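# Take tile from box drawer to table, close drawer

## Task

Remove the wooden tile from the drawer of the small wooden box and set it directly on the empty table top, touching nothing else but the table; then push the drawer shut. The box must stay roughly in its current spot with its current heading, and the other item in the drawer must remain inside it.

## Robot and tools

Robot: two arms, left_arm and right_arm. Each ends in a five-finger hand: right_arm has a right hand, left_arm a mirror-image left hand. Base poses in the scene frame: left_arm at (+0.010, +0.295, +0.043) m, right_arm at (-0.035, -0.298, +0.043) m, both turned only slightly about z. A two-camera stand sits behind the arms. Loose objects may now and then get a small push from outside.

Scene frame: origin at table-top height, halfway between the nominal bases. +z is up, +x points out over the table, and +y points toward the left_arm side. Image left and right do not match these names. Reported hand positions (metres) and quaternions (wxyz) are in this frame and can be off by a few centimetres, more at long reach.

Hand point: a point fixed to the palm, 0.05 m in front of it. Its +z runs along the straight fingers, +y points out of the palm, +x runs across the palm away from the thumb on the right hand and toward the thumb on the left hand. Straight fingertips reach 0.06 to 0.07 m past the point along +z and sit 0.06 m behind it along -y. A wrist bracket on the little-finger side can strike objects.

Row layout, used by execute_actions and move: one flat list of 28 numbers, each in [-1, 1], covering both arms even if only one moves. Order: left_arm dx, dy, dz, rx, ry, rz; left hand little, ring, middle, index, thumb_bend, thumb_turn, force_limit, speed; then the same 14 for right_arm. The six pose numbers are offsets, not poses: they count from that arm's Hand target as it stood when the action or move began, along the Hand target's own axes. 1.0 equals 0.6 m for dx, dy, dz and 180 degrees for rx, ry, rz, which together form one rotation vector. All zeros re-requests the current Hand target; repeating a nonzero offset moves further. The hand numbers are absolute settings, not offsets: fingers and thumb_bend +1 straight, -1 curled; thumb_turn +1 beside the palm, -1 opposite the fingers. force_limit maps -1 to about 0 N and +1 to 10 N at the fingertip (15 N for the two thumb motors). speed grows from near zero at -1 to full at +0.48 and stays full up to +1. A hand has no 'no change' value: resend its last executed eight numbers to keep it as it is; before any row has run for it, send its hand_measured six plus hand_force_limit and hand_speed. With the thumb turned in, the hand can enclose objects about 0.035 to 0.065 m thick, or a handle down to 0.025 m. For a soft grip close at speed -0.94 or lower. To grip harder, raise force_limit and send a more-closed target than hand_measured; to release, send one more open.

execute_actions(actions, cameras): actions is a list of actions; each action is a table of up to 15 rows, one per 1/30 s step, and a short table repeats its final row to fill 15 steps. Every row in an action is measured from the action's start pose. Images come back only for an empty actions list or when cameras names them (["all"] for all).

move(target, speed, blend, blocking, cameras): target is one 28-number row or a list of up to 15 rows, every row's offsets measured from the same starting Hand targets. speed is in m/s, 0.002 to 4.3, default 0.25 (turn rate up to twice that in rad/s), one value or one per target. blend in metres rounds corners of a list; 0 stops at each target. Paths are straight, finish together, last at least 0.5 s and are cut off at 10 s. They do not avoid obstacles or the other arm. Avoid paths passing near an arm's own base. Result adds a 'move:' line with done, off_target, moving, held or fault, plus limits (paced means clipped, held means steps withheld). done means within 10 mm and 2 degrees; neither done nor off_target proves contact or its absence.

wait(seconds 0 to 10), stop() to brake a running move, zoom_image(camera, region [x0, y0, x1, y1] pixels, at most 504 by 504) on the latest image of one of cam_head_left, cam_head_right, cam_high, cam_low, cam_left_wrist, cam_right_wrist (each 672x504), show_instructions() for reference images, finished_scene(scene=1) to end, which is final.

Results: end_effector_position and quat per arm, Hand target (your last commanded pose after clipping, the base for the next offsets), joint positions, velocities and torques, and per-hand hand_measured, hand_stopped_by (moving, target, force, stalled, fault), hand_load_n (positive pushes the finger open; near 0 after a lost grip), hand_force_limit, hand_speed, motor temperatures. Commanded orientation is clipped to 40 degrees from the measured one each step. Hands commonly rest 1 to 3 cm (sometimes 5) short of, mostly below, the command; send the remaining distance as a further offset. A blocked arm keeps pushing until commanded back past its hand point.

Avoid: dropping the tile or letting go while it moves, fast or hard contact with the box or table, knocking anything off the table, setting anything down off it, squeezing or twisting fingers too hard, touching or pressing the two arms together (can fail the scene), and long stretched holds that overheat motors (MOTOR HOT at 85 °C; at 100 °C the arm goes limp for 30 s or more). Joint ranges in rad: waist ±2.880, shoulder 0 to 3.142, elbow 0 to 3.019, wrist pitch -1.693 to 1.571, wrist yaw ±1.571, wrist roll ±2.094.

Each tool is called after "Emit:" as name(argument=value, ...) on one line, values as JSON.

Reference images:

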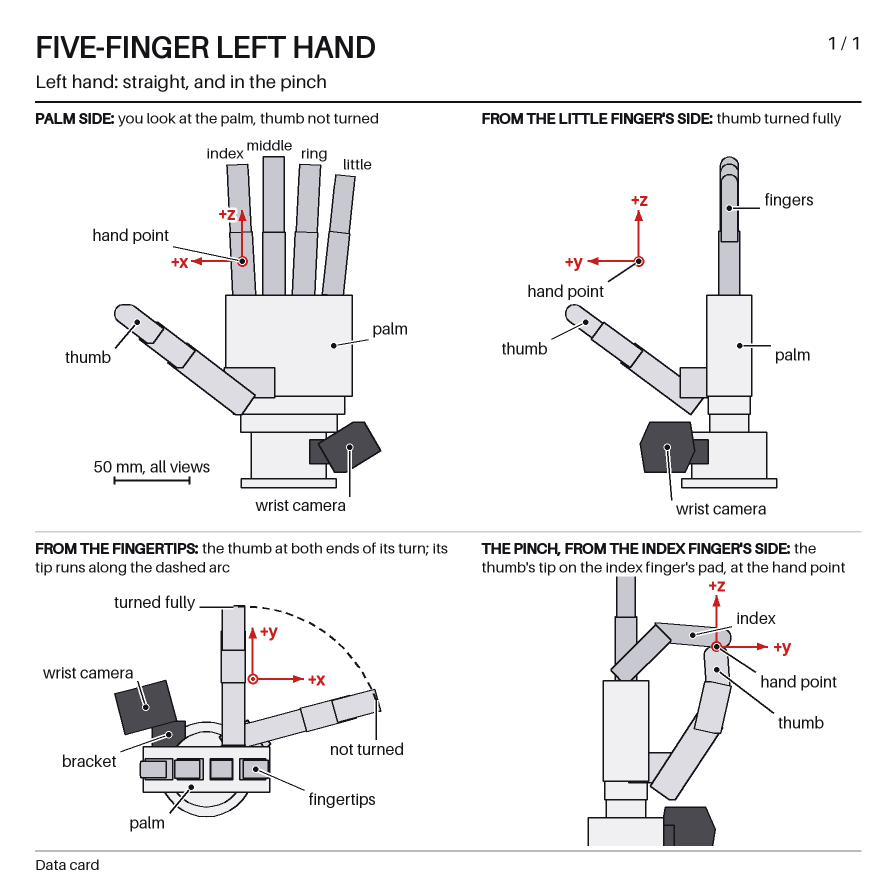

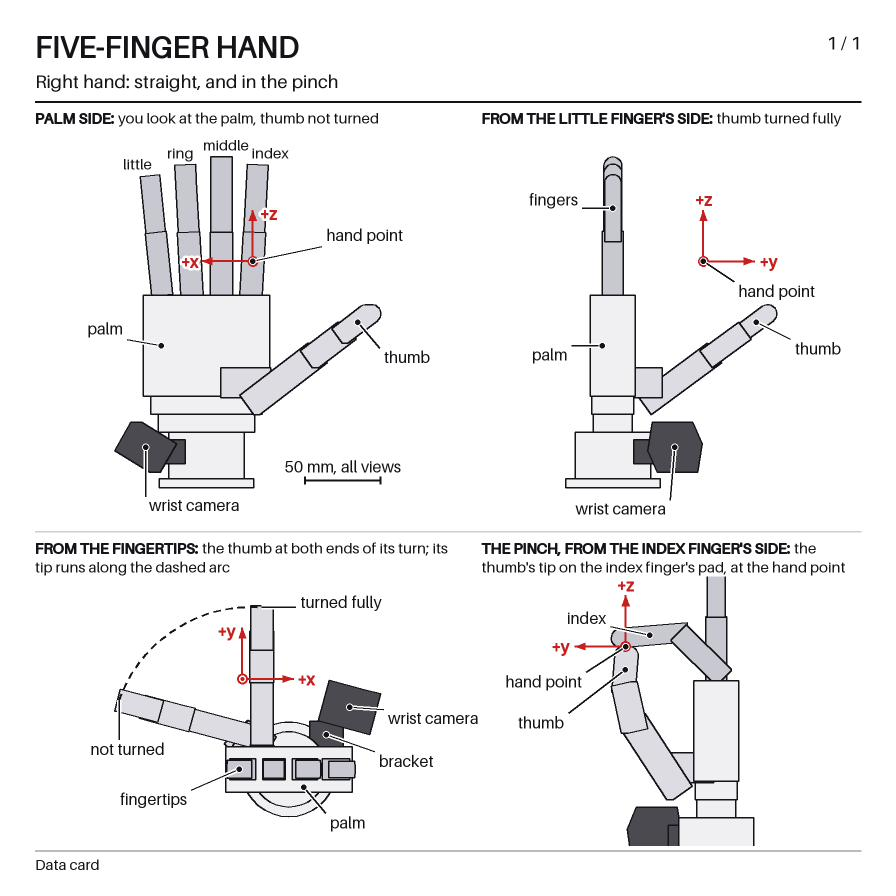

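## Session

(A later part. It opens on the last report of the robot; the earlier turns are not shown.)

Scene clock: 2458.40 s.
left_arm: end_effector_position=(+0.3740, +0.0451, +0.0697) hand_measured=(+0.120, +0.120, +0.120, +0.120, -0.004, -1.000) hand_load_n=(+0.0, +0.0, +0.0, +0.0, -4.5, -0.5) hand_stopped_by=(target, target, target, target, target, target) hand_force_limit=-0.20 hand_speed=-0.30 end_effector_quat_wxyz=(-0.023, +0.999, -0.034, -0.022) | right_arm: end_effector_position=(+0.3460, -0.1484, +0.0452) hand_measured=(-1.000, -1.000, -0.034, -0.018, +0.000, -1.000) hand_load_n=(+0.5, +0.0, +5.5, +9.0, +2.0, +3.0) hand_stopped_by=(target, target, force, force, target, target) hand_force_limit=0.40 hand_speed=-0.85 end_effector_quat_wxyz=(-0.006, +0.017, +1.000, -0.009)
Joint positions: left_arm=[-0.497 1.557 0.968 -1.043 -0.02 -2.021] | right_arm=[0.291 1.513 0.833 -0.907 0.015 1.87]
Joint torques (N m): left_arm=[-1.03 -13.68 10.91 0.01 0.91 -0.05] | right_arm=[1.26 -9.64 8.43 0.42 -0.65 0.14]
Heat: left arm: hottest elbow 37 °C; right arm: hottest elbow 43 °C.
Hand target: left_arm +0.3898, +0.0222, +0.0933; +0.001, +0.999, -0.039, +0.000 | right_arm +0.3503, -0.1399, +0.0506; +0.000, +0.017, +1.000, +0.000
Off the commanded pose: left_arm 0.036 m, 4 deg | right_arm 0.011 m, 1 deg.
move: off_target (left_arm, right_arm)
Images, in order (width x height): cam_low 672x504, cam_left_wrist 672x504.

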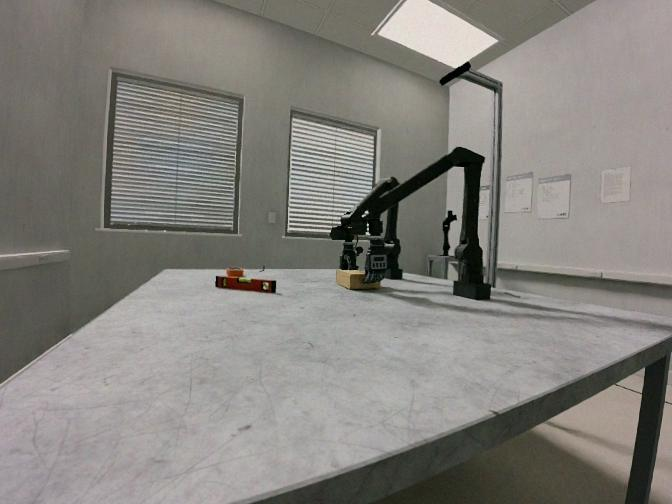

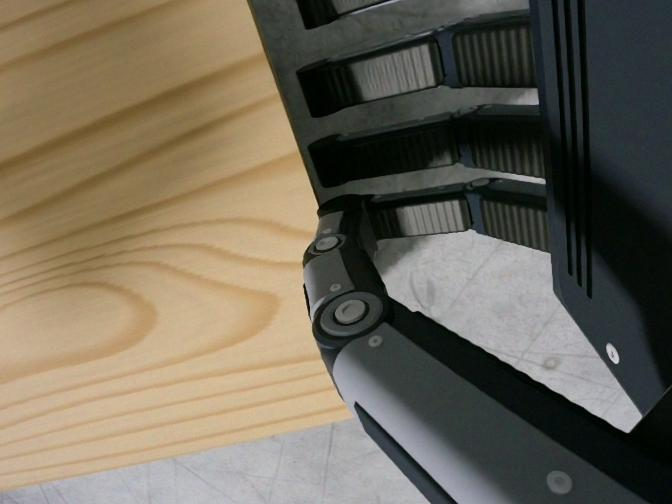

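Emit:
move(target=[[0,0,0,0,0,0,0.12,0.12,0.12,0.12,-0.45,-1,-0.2,-0.1,0,0,0,0,0,0,-1,-1,-0.4,-0.4,0,-1,0.4,-0.85],[0,-0.055,0,0,0,0,0.12,0.12,0.12,0.12,-0.45,-1,-0.2,-0.1,0,0,0,0,0,0,-1,-1,-0.4,-0.4,0,-1,0.4,-0.85],[0,-0.055,0,0,0,0,0.12,0.12,0.12,0.12,0.12,-1,-0.2,-0.1,0,0,0,0,0,0,-1,-1,-0.4,-0.4,0,-1,0.4,-0.85],[0,0.006,0.005,0,0,0,0.12,0.12,0.12,0.12,0.12,-1,-0.2,-0.1,0,0,0,0,0,0,-1,-1,-0.4,-0.4,0,-1,0.4,-0.85]], cameras=["cam_left_wrist","cam_low","cam_high"], speed=0.1)

Emit:
zoom_image(camera="cam_low", region=[320, 230, 420, 300])

Scene clock: 2494.60 s.
left_arm: end_effector_position=(+0.3714, +0.0371, +0.0806) hand_measured=(+0.120, +0.120, +0.120, +0.120, +0.120, -1.000) hand_load_n=(+0.0, +0.0, +0.0, +0.0, +0.0, +0.0) hand_stopped_by=(target, target, target, target, target, target) hand_force_limit=-0.20 hand_speed=-0.10 end_effector_quat_wxyz=(-0.010, +0.999, -0.041, -0.015) | right_arm: end_effector_position=(+0.3456, -0.1468, +0.0456) hand_measured=(-1.000, -1.000, -0.034, -0.018, +0.000, -1.000) hand_load_n=(+0.0, +0.0, +5.5, +9.0, +3.5, +3.0) hand_stopped_by=(target, target, force, force, target, target) hand_force_limit=0.40 hand_speed=-0.85 end_effector_quat_wxyz=(-0.007, +0.017, +1.000, -0.005)
Joint positions: left_arm=[-0.508 1.533 0.968 -1.043 -0.004 -2.016] | right_arm=[0.291 1.513 0.833 -0.907 0.006 1.87]
Joint torques (N m): left_arm=[-0.67 -10.4 11.12 0.36 0.27 -0.13] | right_arm=[1.32 -9.64 8.42 0.42 -0.34 0.14]
Heat: left arm: hottest elbow 37 °C; right arm: hottest elbow 43 °C.
Hand target: left_arm +0.3896, +0.0187, +0.0904; +0.001, +0.999, -0.039, +0.000 | right_arm +0.3503, -0.1400, +0.0506; +0.000, +0.017, +1.000, +0.000
Off the commanded pose: left_arm 0.028 m, 2 deg | right_arm 0.010 m, 1 deg.
move: off_target (left_arm); target 3's new numbers were sent with left_arm's hand 0.016 m and 2 deg from that target
Images, in order (width x height): cam_high 672x504, cam_low 672x504, cam_left_wrist 672x504.

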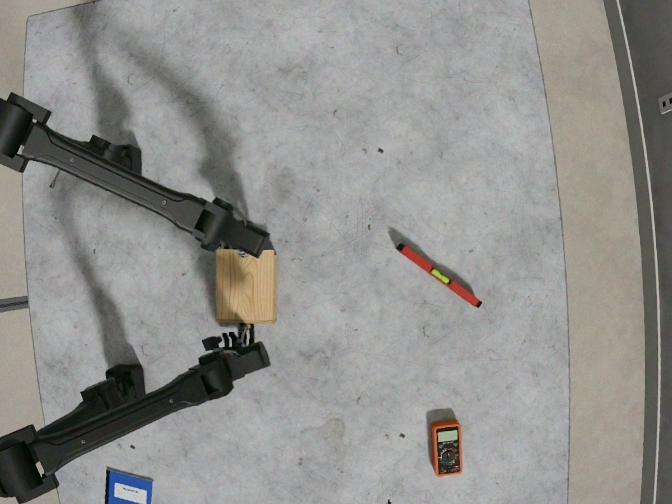

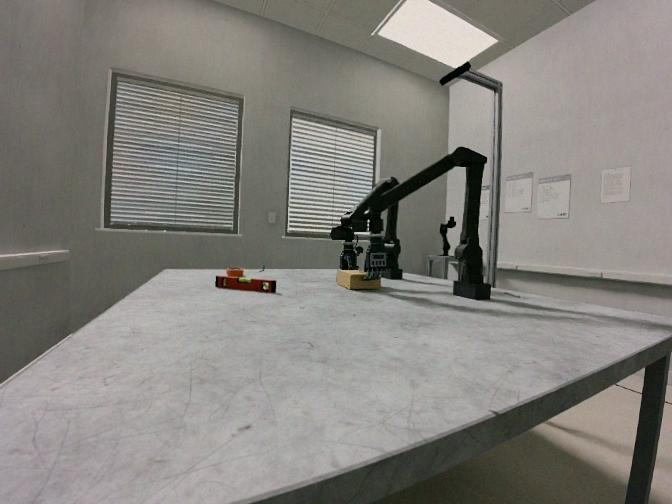

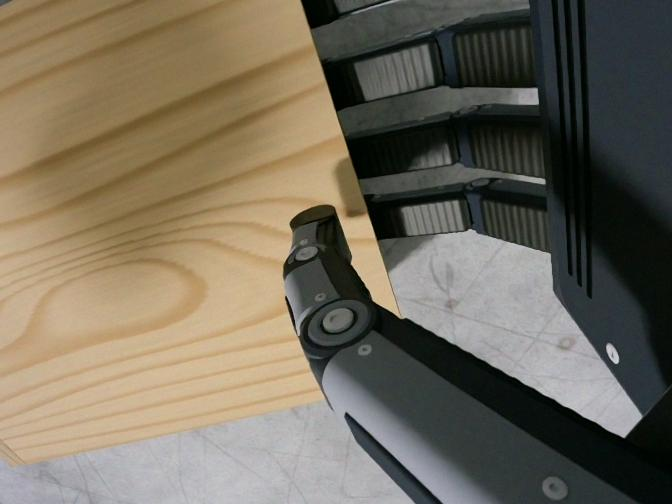

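Scaled by 5.040 from the camera's 672x504 image, which has a finer 960x720 frame.

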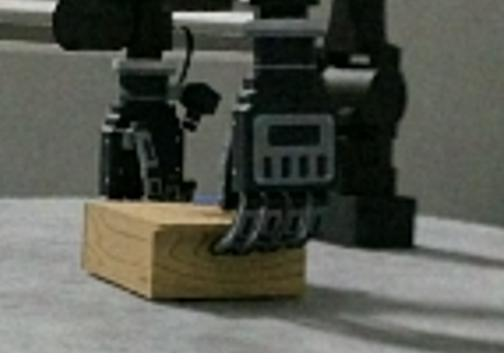

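Emit:
move(target=[[0,0.0,0.03,0,0,0,0.12,0.12,0.12,0.12,0.12,-1,-0.2,-0.1,0,0,0,0,0,0,-1,-1,-0.4,-0.4,0,-1,0.4,-0.85]], cameras=["cam_left_wrist","cam_low"], speed=0.06)

Emit:
zoom_image(camera="cam_low", region=[320, 230, 420, 300])

Scene clock: 2507.37 s.
left_arm: end_effector_position=(+0.3759, +0.0357, +0.0734) hand_measured=(+0.120, +0.120, +0.120, +0.120, +0.120, -1.000) hand_load_n=(+0.0, +0.0, -0.5, +0.0, +0.0, +0.0) hand_stopped_by=(target, target, target, target, target, target) hand_force_limit=-0.20 hand_speed=-0.10 end_effector_quat_wxyz=(-0.012, +0.999, -0.041, -0.012) | right_arm: end_effector_position=(+0.3457, -0.1473, +0.0455) hand_measured=(-1.000, -1.000, -0.034, -0.018, +0.000, -1.000) hand_load_n=(+0.0, +0.0, +5.5, +9.5, +3.0, +3.0) hand_stopped_by=(target, target, force, force, target, target) hand_force_limit=0.40 hand_speed=-0.85 end_effector_quat_wxyz=(-0.007, +0.017, +1.000, -0.006)
Joint positions: left_arm=[-0.508 1.552 0.968 -1.019 -0.009 -2.016] | right_arm=[0.291 1.513 0.833 -0.907 0.009 1.87]
Joint torques (N m): left_arm=[-0.62 -9.82 9.22 1.31 0.46 -0.16] | right_arm=[1.26 -9.7 8.43 0.42 -0.44 0.15]
Heat: left arm: hottest elbow 37 °C; right arm: hottest elbow 43 °C.
Hand target: left_arm +0.3896, +0.0187, +0.0723; +0.001, +0.999, -0.039, +0.000 | right_arm +0.3503, -0.1399, +0.0506; +0.000, +0.017, +1.000, +0.000
Off the commanded pose: left_arm 0.022 m, 2 deg | right_arm 0.010 m, 1 deg.
move: off_target (left_arm)
Images, in order (width x height): cam_low 672x504, cam_left_wrist 672x504.

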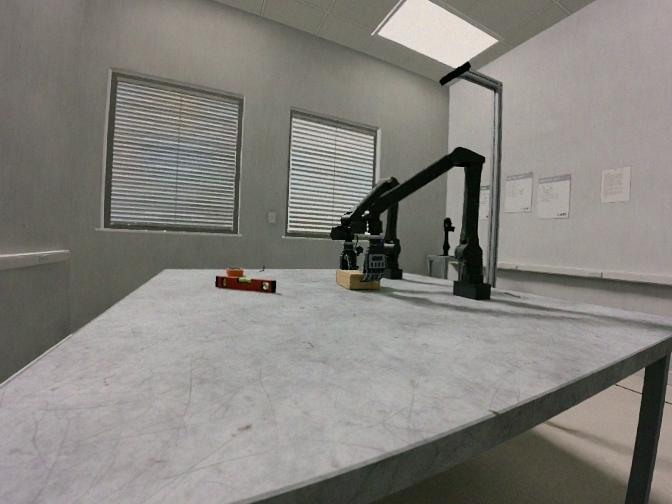

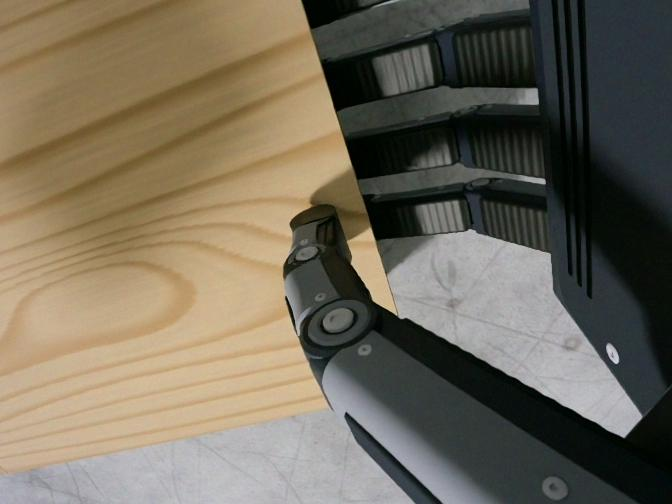

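Scaled by 5.040 from the camera's 672x504 image, which has a finer 960x720 frame.

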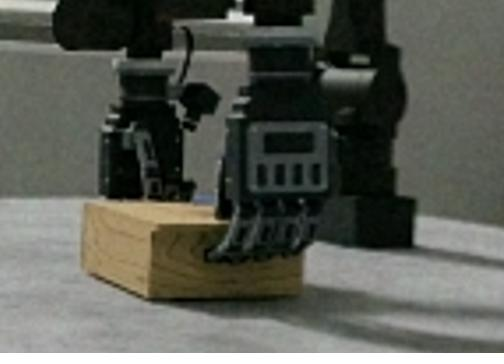

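Emit:
move(target=[[0,0.0,0.0,0,0,0,-0.6,-0.6,-0.6,-0.6,0.12,-1,0.4,-0.8,0,0,0,0,0,0,-1,-1,-0.4,-0.4,0,-1,0.4,-0.85]], cameras=["cam_left_wrist","cam_low","cam_high"], speed=0.06)

Emit:
zoom_image(camera="cam_low", region=[320, 230, 420, 300])

Scene clock: 2529.33 s.
left_arm: end_effector_position=(+0.3781, +0.0364, +0.0713) hand_measured=(-0.116, -0.080, +0.068, -0.116, +0.122, -1.000) hand_load_n=(+8.5, +3.0, +0.0, +6.0, +8.0, -0.5) hand_stopped_by=(force, force, force, force, target, target) hand_force_limit=0.40 hand_speed=-0.80 end_effector_quat_wxyz=(-0.015, +0.999, -0.040, -0.009) | right_arm: end_effector_position=(+0.3461, -0.1483, +0.0453) hand_measured=(-1.000, -1.000, -0.034, -0.018, +0.000, -1.000) hand_load_n=(+0.0, +0.5, +5.0, +9.0, +2.5, +3.0) hand_stopped_by=(target, target, force, force, target, target) hand_force_limit=0.40 hand_speed=-0.85 end_effector_quat_wxyz=(-0.006, +0.019, +1.000, -0.009)
Joint positions: left_arm=[-0.508 1.557 0.968 -1.012 -0.017 -2.018] | right_arm=[0.291 1.513 0.833 -0.907 0.014 1.872]
Joint torques (N m): left_arm=[-0.79 -10.29 9.28 0.99 0.79 -0.15] | right_arm=[1.32 -9.7 8.43 0.42 -0.6 0.12]
Heat: left arm: hottest elbow 36 °C; right arm: hottest elbow 43 °C.
Hand target: left_arm +0.3895, +0.0187, +0.0723; +0.001, +0.999, -0.039, +0.000 | right_arm +0.3503, -0.1400, +0.0506; +0.000, +0.017, +1.000, +0.000
Off the commanded pose: left_arm 0.021 m, 2 deg | right_arm 0.011 m, 1 deg.
move: off_target (left_arm, right_arm)
Images, in order (width x height): cam_high 672x504, cam_low 672x504, cam_left_wrist 672x504.

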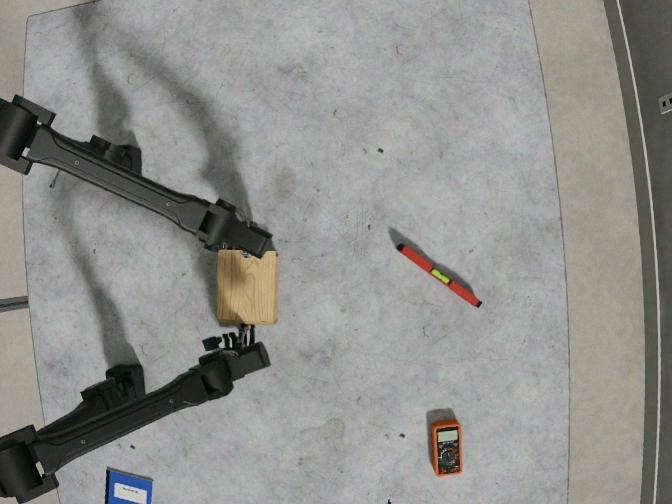

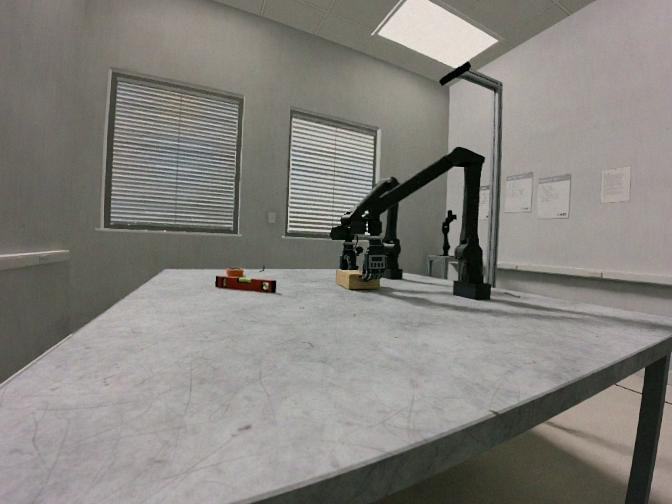

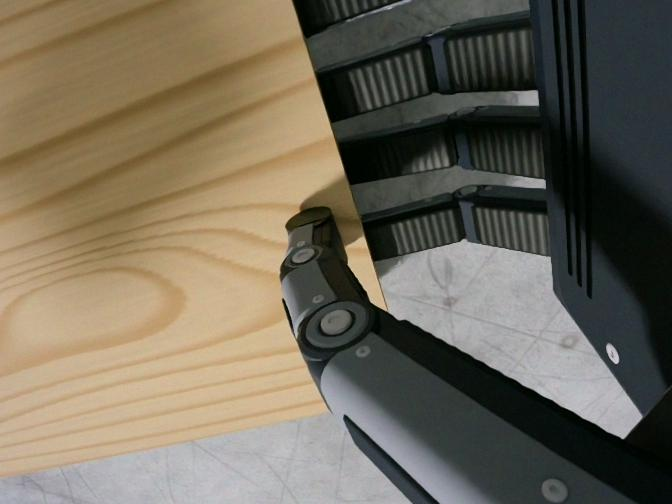

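Scaled by 5.040 from the camera's 672x504 image, which has a finer 960x720 frame.

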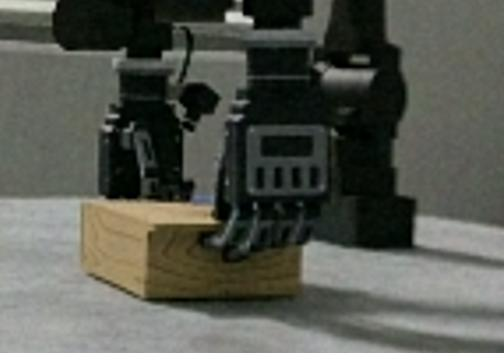

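Emit:
move(target=[[0,-0.0833,0.0,0,0,0,-0.6,-0.6,-0.6,-0.6,0.12,-1,0.4,-0.8,0.004,-0.075,0,0,0,0,-1,-1,-0.4,-0.4,0,-1,0.4,-0.85]], cameras=["cam_left_wrist","cam_right_wrist","cam_high"], speed=0.05)

Emit:
zoom_image(camera="cam_high", region=[190, 220, 290, 370])

Scene clock: 2543.00 s.
left_arm: end_effector_position=(+0.3917, +0.0657, +0.0666) hand_measured=(-0.118, -0.080, +0.068, -0.118, +0.120, -1.000) hand_load_n=(+0.0, +0.5, +0.0, +0.0, +0.0, +0.0) hand_stopped_by=(force, force, force, force, target, target) hand_force_limit=0.40 hand_speed=-0.80 end_effector_quat_wxyz=(-0.003, +0.999, -0.036, -0.010) | right_arm: end_effector_position=(+0.3435, -0.1782, +0.0451) hand_measured=(-1.000, -1.000, -0.034, -0.018, +0.002, -1.000) hand_load_n=(+0.0, +0.0, +5.0, +9.5, +4.5, +3.0) hand_stopped_by=(target, target, force, force, target, target) hand_force_limit=0.40 hand_speed=-0.85 end_effector_quat_wxyz=(-0.010, +0.017, +1.000, -0.001)
Joint positions: left_arm=[-0.417 1.557 0.95 -0.985 0.003 -1.937] | right_arm=[0.201 1.496 0.81 -0.905 -0.003 1.778]
Joint torques (N m): left_arm=[0.85 -14.33 6.13 0.49 -0.04 0.14] | right_arm=[-0.79 -10.58 7.12 0.5 -0.03 -0.11]
Heat: left arm: hottest elbow 36 °C; right arm: hottest elbow 43 °C.
Hand target: left_arm +0.3935, +0.0685, +0.0723; +0.001, +0.999, -0.039, +0.000 | right_arm +0.3463, -0.1849, +0.0505; +0.000, +0.017, +1.000, +0.000
Off the commanded pose: left_arm 0.007 m, 1 deg | right_arm 0.009 m, 1 deg.
move: done
Images, in order (width x height): cam_high 672x504, cam_left_wrist 672x504, cam_right_wrist 672x504.

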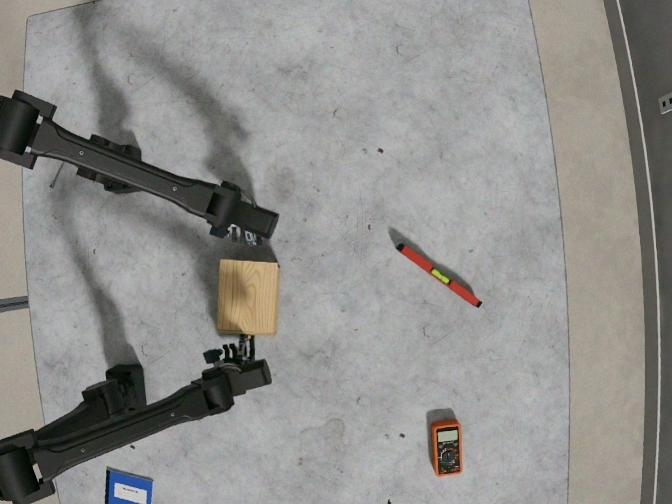

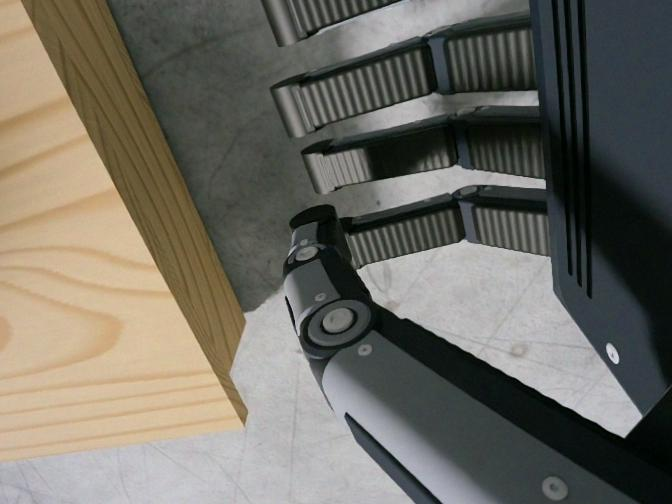

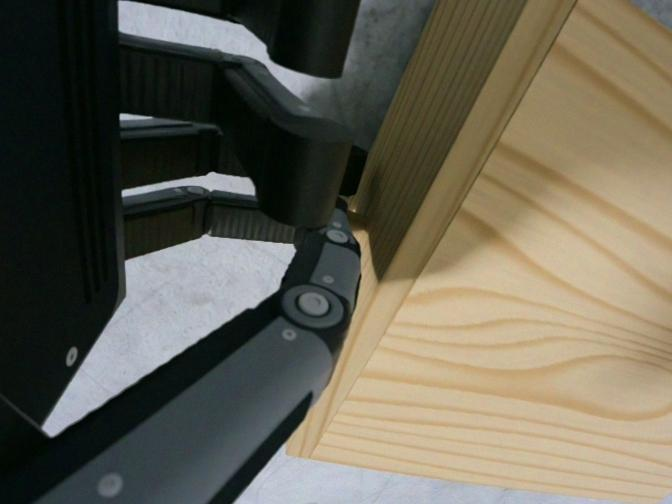

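Scaled by 3.360 from the camera's 672x504 image, which has a finer 960x720 frame.

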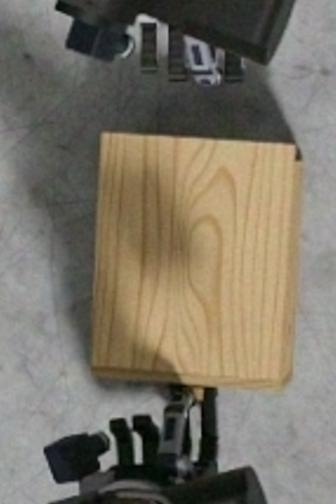

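Emit:
zoom_image(camera="cam_left_wrist", region=[0, 0, 280, 480])

Emit:
zoom_image(camera="cam_right_wrist", region=[270, 0, 600, 480])

Scaled by 1.050 from the camera's 672x504 image, which has a finer 960x720 frame.

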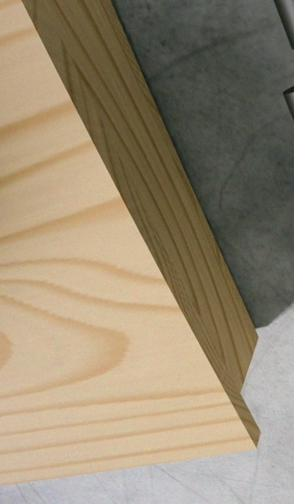

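Scaled by 1.050 from the camera's 672x504 image, which has a finer 960x720 frame.

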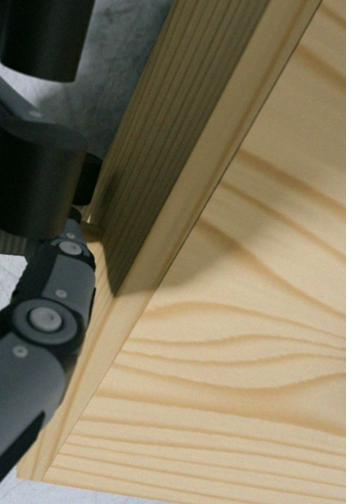

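Emit:
move(target=[[-0.01,-0.0518,-0.1633,0,0,0,0.2,0.2,0.2,0.2,0.5,-1,-0.2,0.2,0,0,0,0,0,0,-1,-1,-0.4,-0.4,0,-1,0.4,-0.85],[-0.1375,0.1337,-0.1133,0,0,0.697,-1,-1,-1,-1,1,1,-0.2,0.2,0,0,0,0,0,0,-1,-1,-0.4,-0.4,0,-1,0.4,-0.85],[-0.1375,0.1337,-0.03,0,0,0.697,-1,-1,-1,-1,1,1,-0.2,0.2,0,0,0,0,0,0,-1,-1,-0.4,-0.4,0,-1,0.4,-0.85]], cameras=["cam_high","cam_low"], speed=[0.1,0.3,0.1])

Emit:
zoom_image(camera="cam_high", region=[190, 220, 290, 370])

Scene clock: 2628.73 s.
left_arm: end_effector_position=(+0.3073, -0.0046, +0.1014) hand_measured=(-1.000, -1.000, -1.000, -1.000, +1.000, +1.000) hand_load_n=(+0.0, +0.0, +0.0, +0.0, +0.0, +0.0) hand_stopped_by=(target, target, target, target, target, target) hand_force_limit=-0.20 hand_speed=0.20 end_effector_quat_wxyz=(+0.003, -0.432, +0.902, -0.007) | right_arm: end_effector_position=(+0.3435, -0.1782, +0.0451) hand_measured=(-1.000, -1.000, -0.034, -0.018, +0.002, -1.000) hand_load_n=(+0.0, +0.0, +5.0, +9.5, +5.0, +3.0) hand_stopped_by=(target, target, force, force, target, target) hand_force_limit=0.40 hand_speed=-0.85 end_effector_quat_wxyz=(-0.010, +0.016, +1.000, -0.001)
Joint positions: left_arm=[-0.691 1.69 1.224 -1.09 -0.001 -0.033] | right_arm=[0.201 1.496 0.81 -0.905 -0.003 1.778]
Joint torques (N m): left_arm=[-0.26 -13.86 6.91 0.53 0.05 0.11] | right_arm=[-0.79 -10.58 7.1 0.51 -0.03 -0.11]
Heat: left arm: hottest elbow 35 °C; right arm: hottest elbow 41 °C.
Hand target: left_arm +0.3049, -0.0049, +0.0904; -0.001, -0.423, +0.906, -0.001 | right_arm +0.3463, -0.1848, +0.0505; +0.000, +0.017, +1.000, +0.000
Off the commanded pose: left_arm 0.011 m, 1 deg | right_arm 0.009 m, 1 deg.
move: off_target (left_arm); target 2's new numbers were sent with left_arm's hand 0.024 m and 2 deg from that target
Images, in order (width x height): cam_high 672x504, cam_low 672x504.

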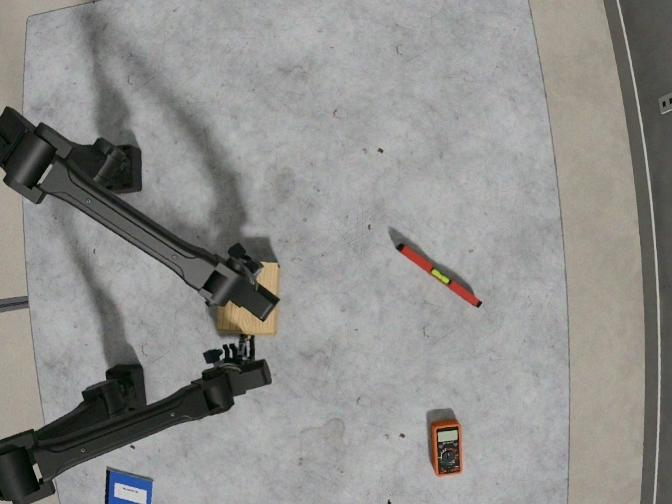

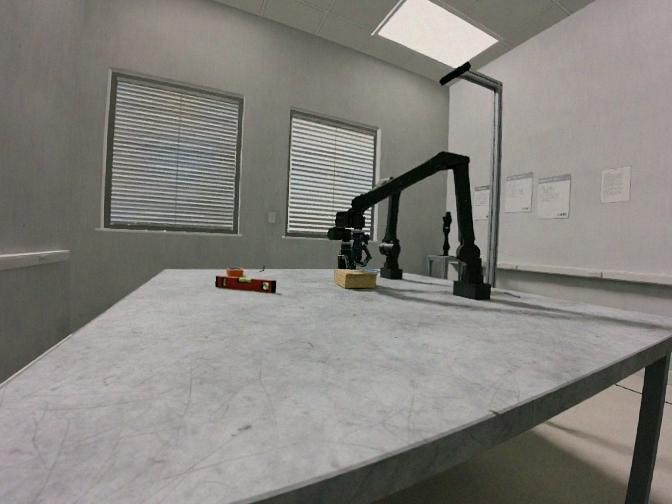

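Scaled by 3.360 from the camera's 672x504 image, which has a finer 960x720 frame.

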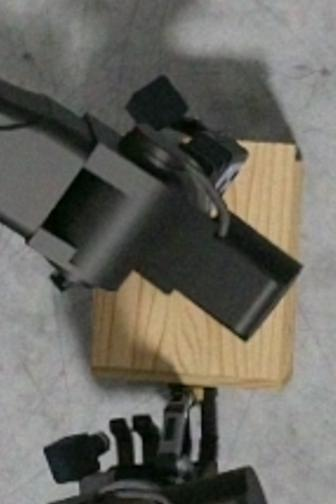

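Emit:
move(target=[[-0.0169,0.0576,0.1583,0,0,0,-1,-1,-1,-1,1,1,-0.2,0.2,0,0,0,0,0,0,-1,-1,-0.55,-0.55,0,-1,0.85,-0.8],[-0.0552,0.0897,0.1583,0,0,0,-1,-1,-1,-1,1,1,-0.2,0.2,0,0,0,0,0,0,-1,-1,-0.55,-0.55,0,-1,0.85,-0.8]], cameras=["cam_high","cam_low"], speed=[0.08,0.05])

Emit:
zoom_image(camera="cam_high", region=[190, 220, 290, 370])

Scene clock: 2649.00 s.
left_arm: end_effector_position=(+0.3077, +0.0098, +0.0654) hand_measured=(-1.000, -1.000, -1.000, -1.000, +1.000, +1.000) hand_load_n=(+0.0, -4.0, -1.5, -1.0, +0.0, -0.5) hand_stopped_by=(target, target, target, target, target, target) hand_force_limit=-0.20 hand_speed=0.20 end_effector_quat_wxyz=(+0.026, -0.420, +0.904, -0.082) | right_arm: end_effector_position=(+0.3438, -0.1780, +0.0470) hand_measured=(-1.000, -1.000, -0.048, -0.018, +0.002, -1.000) hand_load_n=(+0.0, -0.5, +10.5, +8.0, +6.5, +3.0) hand_stopped_by=(target, target, force, force, target, target) hand_force_limit=0.85 hand_speed=-0.80 end_effector_quat_wxyz=(-0.007, +0.013, +1.000, +0.000)
Joint positions: left_arm=[-0.658 1.614 1.032 -0.818 0.027 0.02] | right_arm=[0.201 1.491 0.81 -0.905 -0.003 1.772]
Joint torques (N m): left_arm=[2.43 -4.72 0.87 0.64 -0.83 0.23] | right_arm=[-0.85 -10.17 7.15 0.51 -0.05 -0.06]
Heat: left arm: hottest elbow 34 °C; right arm: hottest elbow 41 °C.
Hand target: left_arm +0.2850, +0.0548, -0.0047; +0.000, -0.423, +0.906, -0.001 | right_arm +0.3463, -0.1849, +0.0505; +0.000, +0.017, +1.000, +0.000
Off the commanded pose: left_arm 0.086 m, 10 deg | right_arm 0.008 m, 1 deg.
move: off_target (left_arm)
Images, in order (width x height): cam_high 672x504, cam_low 672x504.

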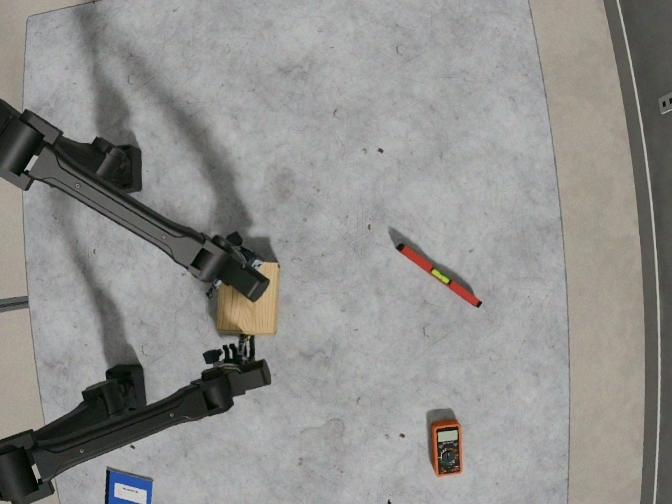

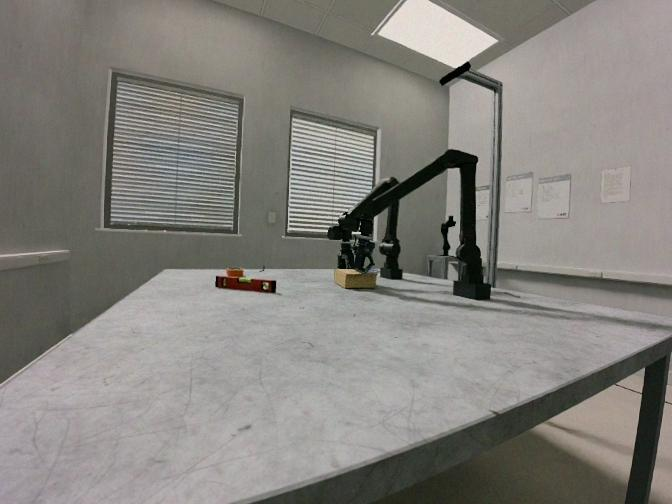

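Scaled by 3.360 from the camera's 672x504 image, which has a finer 960x720 frame.

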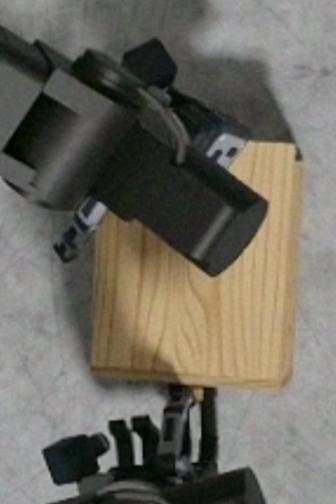

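Emit:
move(target=[[0,0,0,0,0,0,-1,-1,-1,-1,1,1,-0.2,0.2,0.01,-0.1,0,0,0,0,-1,-1,-0.55,-0.55,0,-1,0.85,-0.8]], cameras=["cam_high","cam_right_wrist"], speed=[0.06])

Emit:
zoom_image(camera="cam_high", region=[190, 220, 290, 370])

Scene clock: 2663.17 s.
left_arm: end_effector_position=(+0.2807, +0.0524, +0.0043) hand_measured=(-1.000, -1.000, -1.000, -1.000, +1.000, +1.000) hand_load_n=(-1.5, -0.5, +0.0, +0.0, +0.0, +0.0) hand_stopped_by=(target, target, target, target, target, target) hand_force_limit=-0.20 hand_speed=0.20 end_effector_quat_wxyz=(+0.000, -0.427, +0.904, -0.003) | right_arm: end_effector_position=(+0.3376, -0.2405, +0.0450) hand_measured=(-1.000, -1.000, -0.048, -0.018, +0.002, -1.000) hand_load_n=(+0.0, +0.0, +10.0, +8.5, +5.5, +3.5) hand_stopped_by=(target, target, force, force, target, target) hand_force_limit=0.85 hand_speed=-0.80 end_effector_quat_wxyz=(-0.007, +0.019, +1.000, +0.000)
Joint positions: left_arm=[-0.63 1.724 0.958 -0.799 0.003 0.039] | right_arm=[0.025 1.464 0.774 -0.894 0 1.606]
Joint torques (N m): left_arm=[0.73 -12.16 6.2 0.7 -0.09 0.14] | right_arm=[-0.38 -9.93 7.35 0.16 -0.11 -0.04]
Heat: left arm: hottest elbow 34 °C; right arm: hottest elbow 41 °C.
Hand target: left_arm +0.2849, +0.0548, -0.0047; +0.000, -0.423, +0.906, -0.001 | right_arm +0.3382, -0.2447, +0.0505; +0.000, +0.017, +1.000, +0.000
Off the commanded pose: left_arm 0.010 m, 1 deg | right_arm 0.007 m, 1 deg.
move: done
Images, in order (width x height): cam_high 672x504, cam_right_wrist 672x504.

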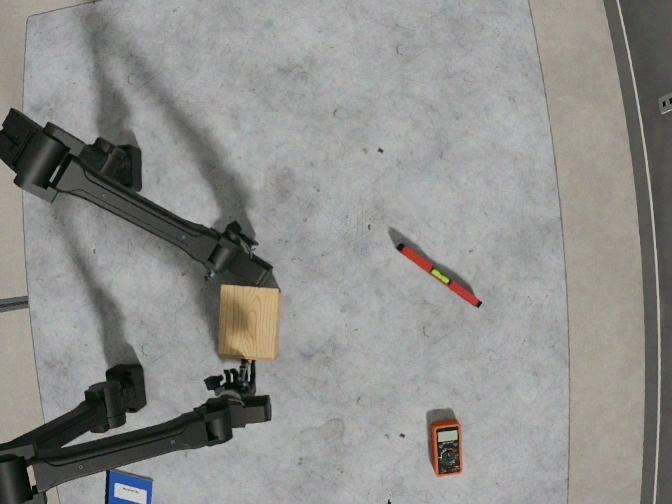

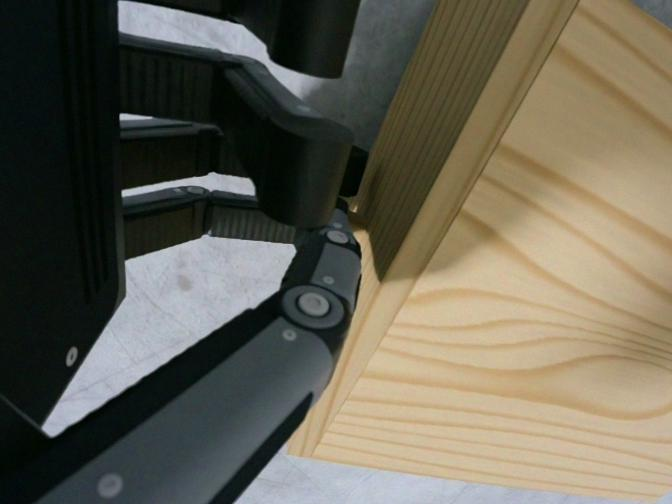

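Scaled by 3.360 from the camera's 672x504 image, which has a finer 960x720 frame.

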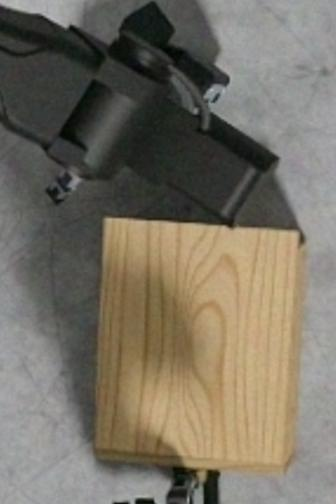

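Emit:
execute_actions(actions=[])

Scene clock: 2900.37 s.
left_arm: end_effector_position=(+0.2807, +0.0524, +0.0043) hand_measured=(-1.000, -1.000, -1.000, -1.000, +1.000, +1.000) hand_load_n=(-1.5, -0.5, +0.0, +0.0, +0.0, +0.0) hand_stopped_by=(target, target, target, target, target, target) hand_force_limit=-0.20 hand_speed=0.20 end_effector_quat_wxyz=(+0.000, -0.427, +0.904, -0.003) | right_arm: end_effector_position=(+0.3376, -0.2405, +0.0450) hand_measured=(-1.000, -1.000, -0.048, -0.018, +0.002, -1.000) hand_load_n=(+0.0, +0.0, +10.0, +8.0, +5.5, +3.5) hand_stopped_by=(target, target, force, force, target, target) hand_force_limit=0.85 hand_speed=-0.80 end_effector_quat_wxyz=(-0.007, +0.019, +1.000, +0.000)
Joint positions: left_arm=[-0.63 1.724 0.958 -0.799 0.003 0.039] | right_arm=[0.025 1.464 0.774 -0.894 0 1.606]
Joint velocities: within noise
Joint torques (N m): left_arm=[0.79 -12.04 6.28 0.68 -0.11 0.14] | right_arm=[-0.44 -9.88 7.35 0.17 -0.11 -0.1]
Motor temperatures (°C): left_arm=[27 30 32 27 25 29] | right_arm=[32 31 39 24 26 29]
Heat: left arm: hottest elbow 32 °C; right arm: hottest elbow 39 °C.
Hand target: left_arm +0.2849, +0.0548, -0.0047; +0.000, -0.423, +0.906, -0.001 | right_arm +0.3382, -0.2447, +0.0505; +0.000, +0.017, +1.000, +0.000
Off the commanded pose: left_arm 0.010 m, 1 deg | right_arm 0.007 m, 1 deg.

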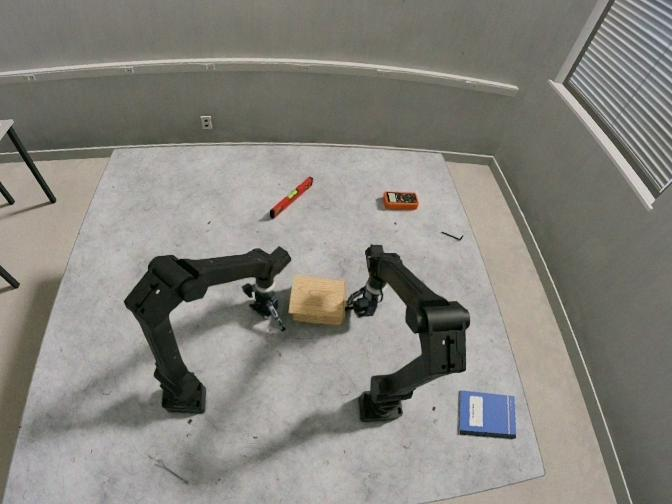

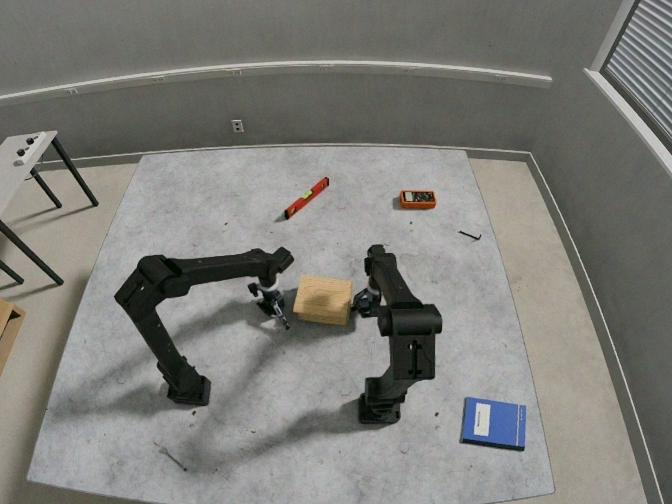

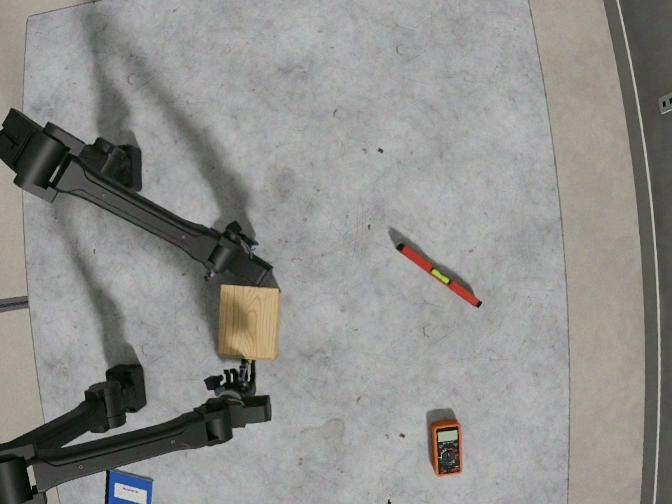

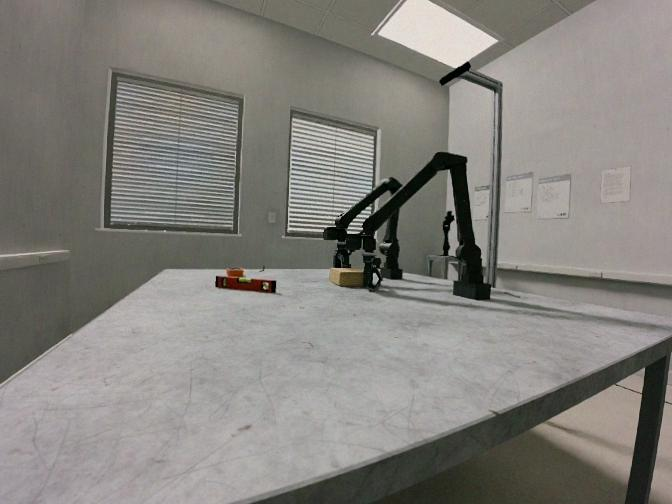

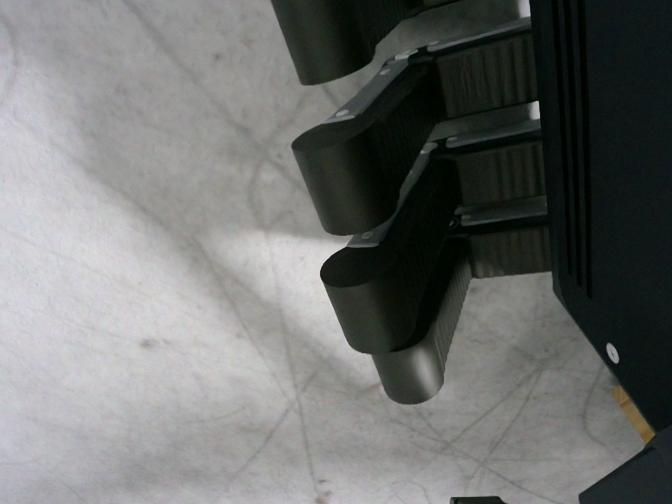

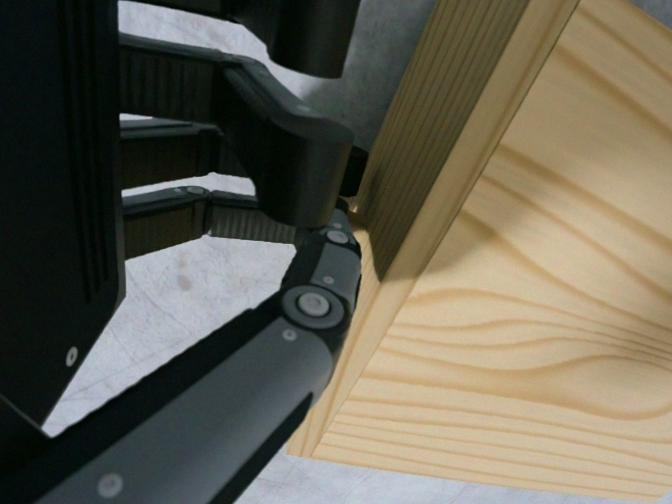

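Emit:
zoom_image(camera="cam_right_wrist", region=[280, 100, 480, 300])

Emit:
zoom_image(camera="cam_high", region=[190, 260, 310, 430])

Emit:
zoom_image(camera="cam_head_right", region=[280, 260, 400, 340])

Scaled by 2.520 from the camera's 672x504 image, which has a finer 960x720 frame.

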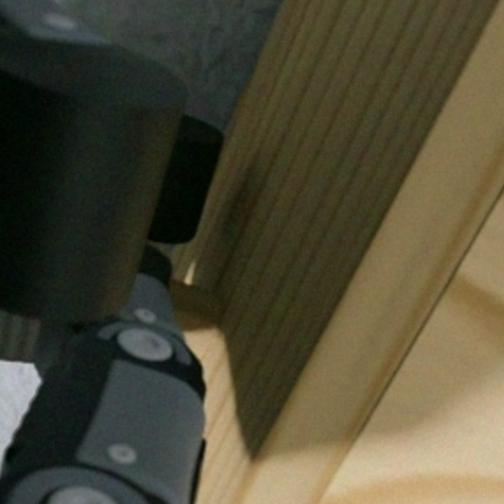

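Scaled by 2.965 from the camera's 672x504 image, which has a finer 960x720 frame.

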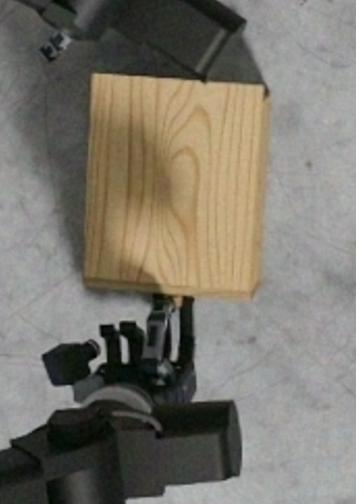

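Scaled by 4.200 from the camera's 672x504 image, which has a finer 960x720 frame.

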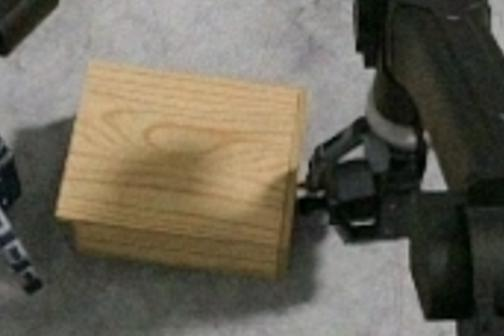

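Emit:
zoom_image(camera="cam_right_wrist", region=[400, 60, 540, 200])

Emit:
zoom_image(camera="cam_right_wrist", region=[280, 360, 380, 470])

Scaled by 3.600 from the camera's 672x504 image, which has a finer 960x720 frame.

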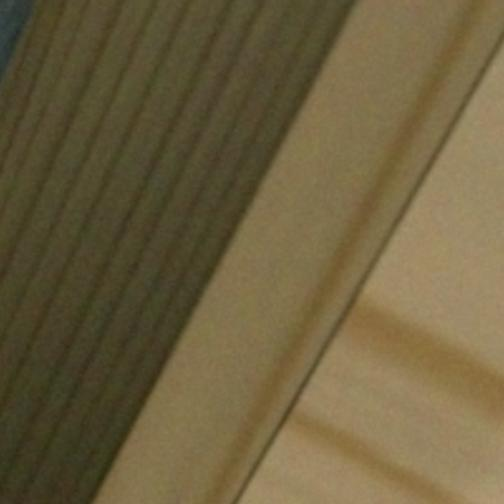

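Scaled by 4.582 from the camera's 672x504 image, which has a finer 960x720 frame.

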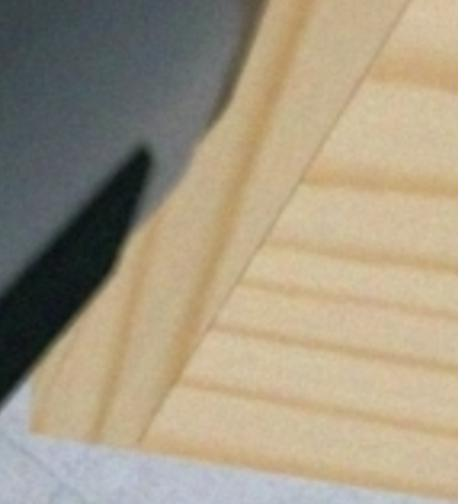

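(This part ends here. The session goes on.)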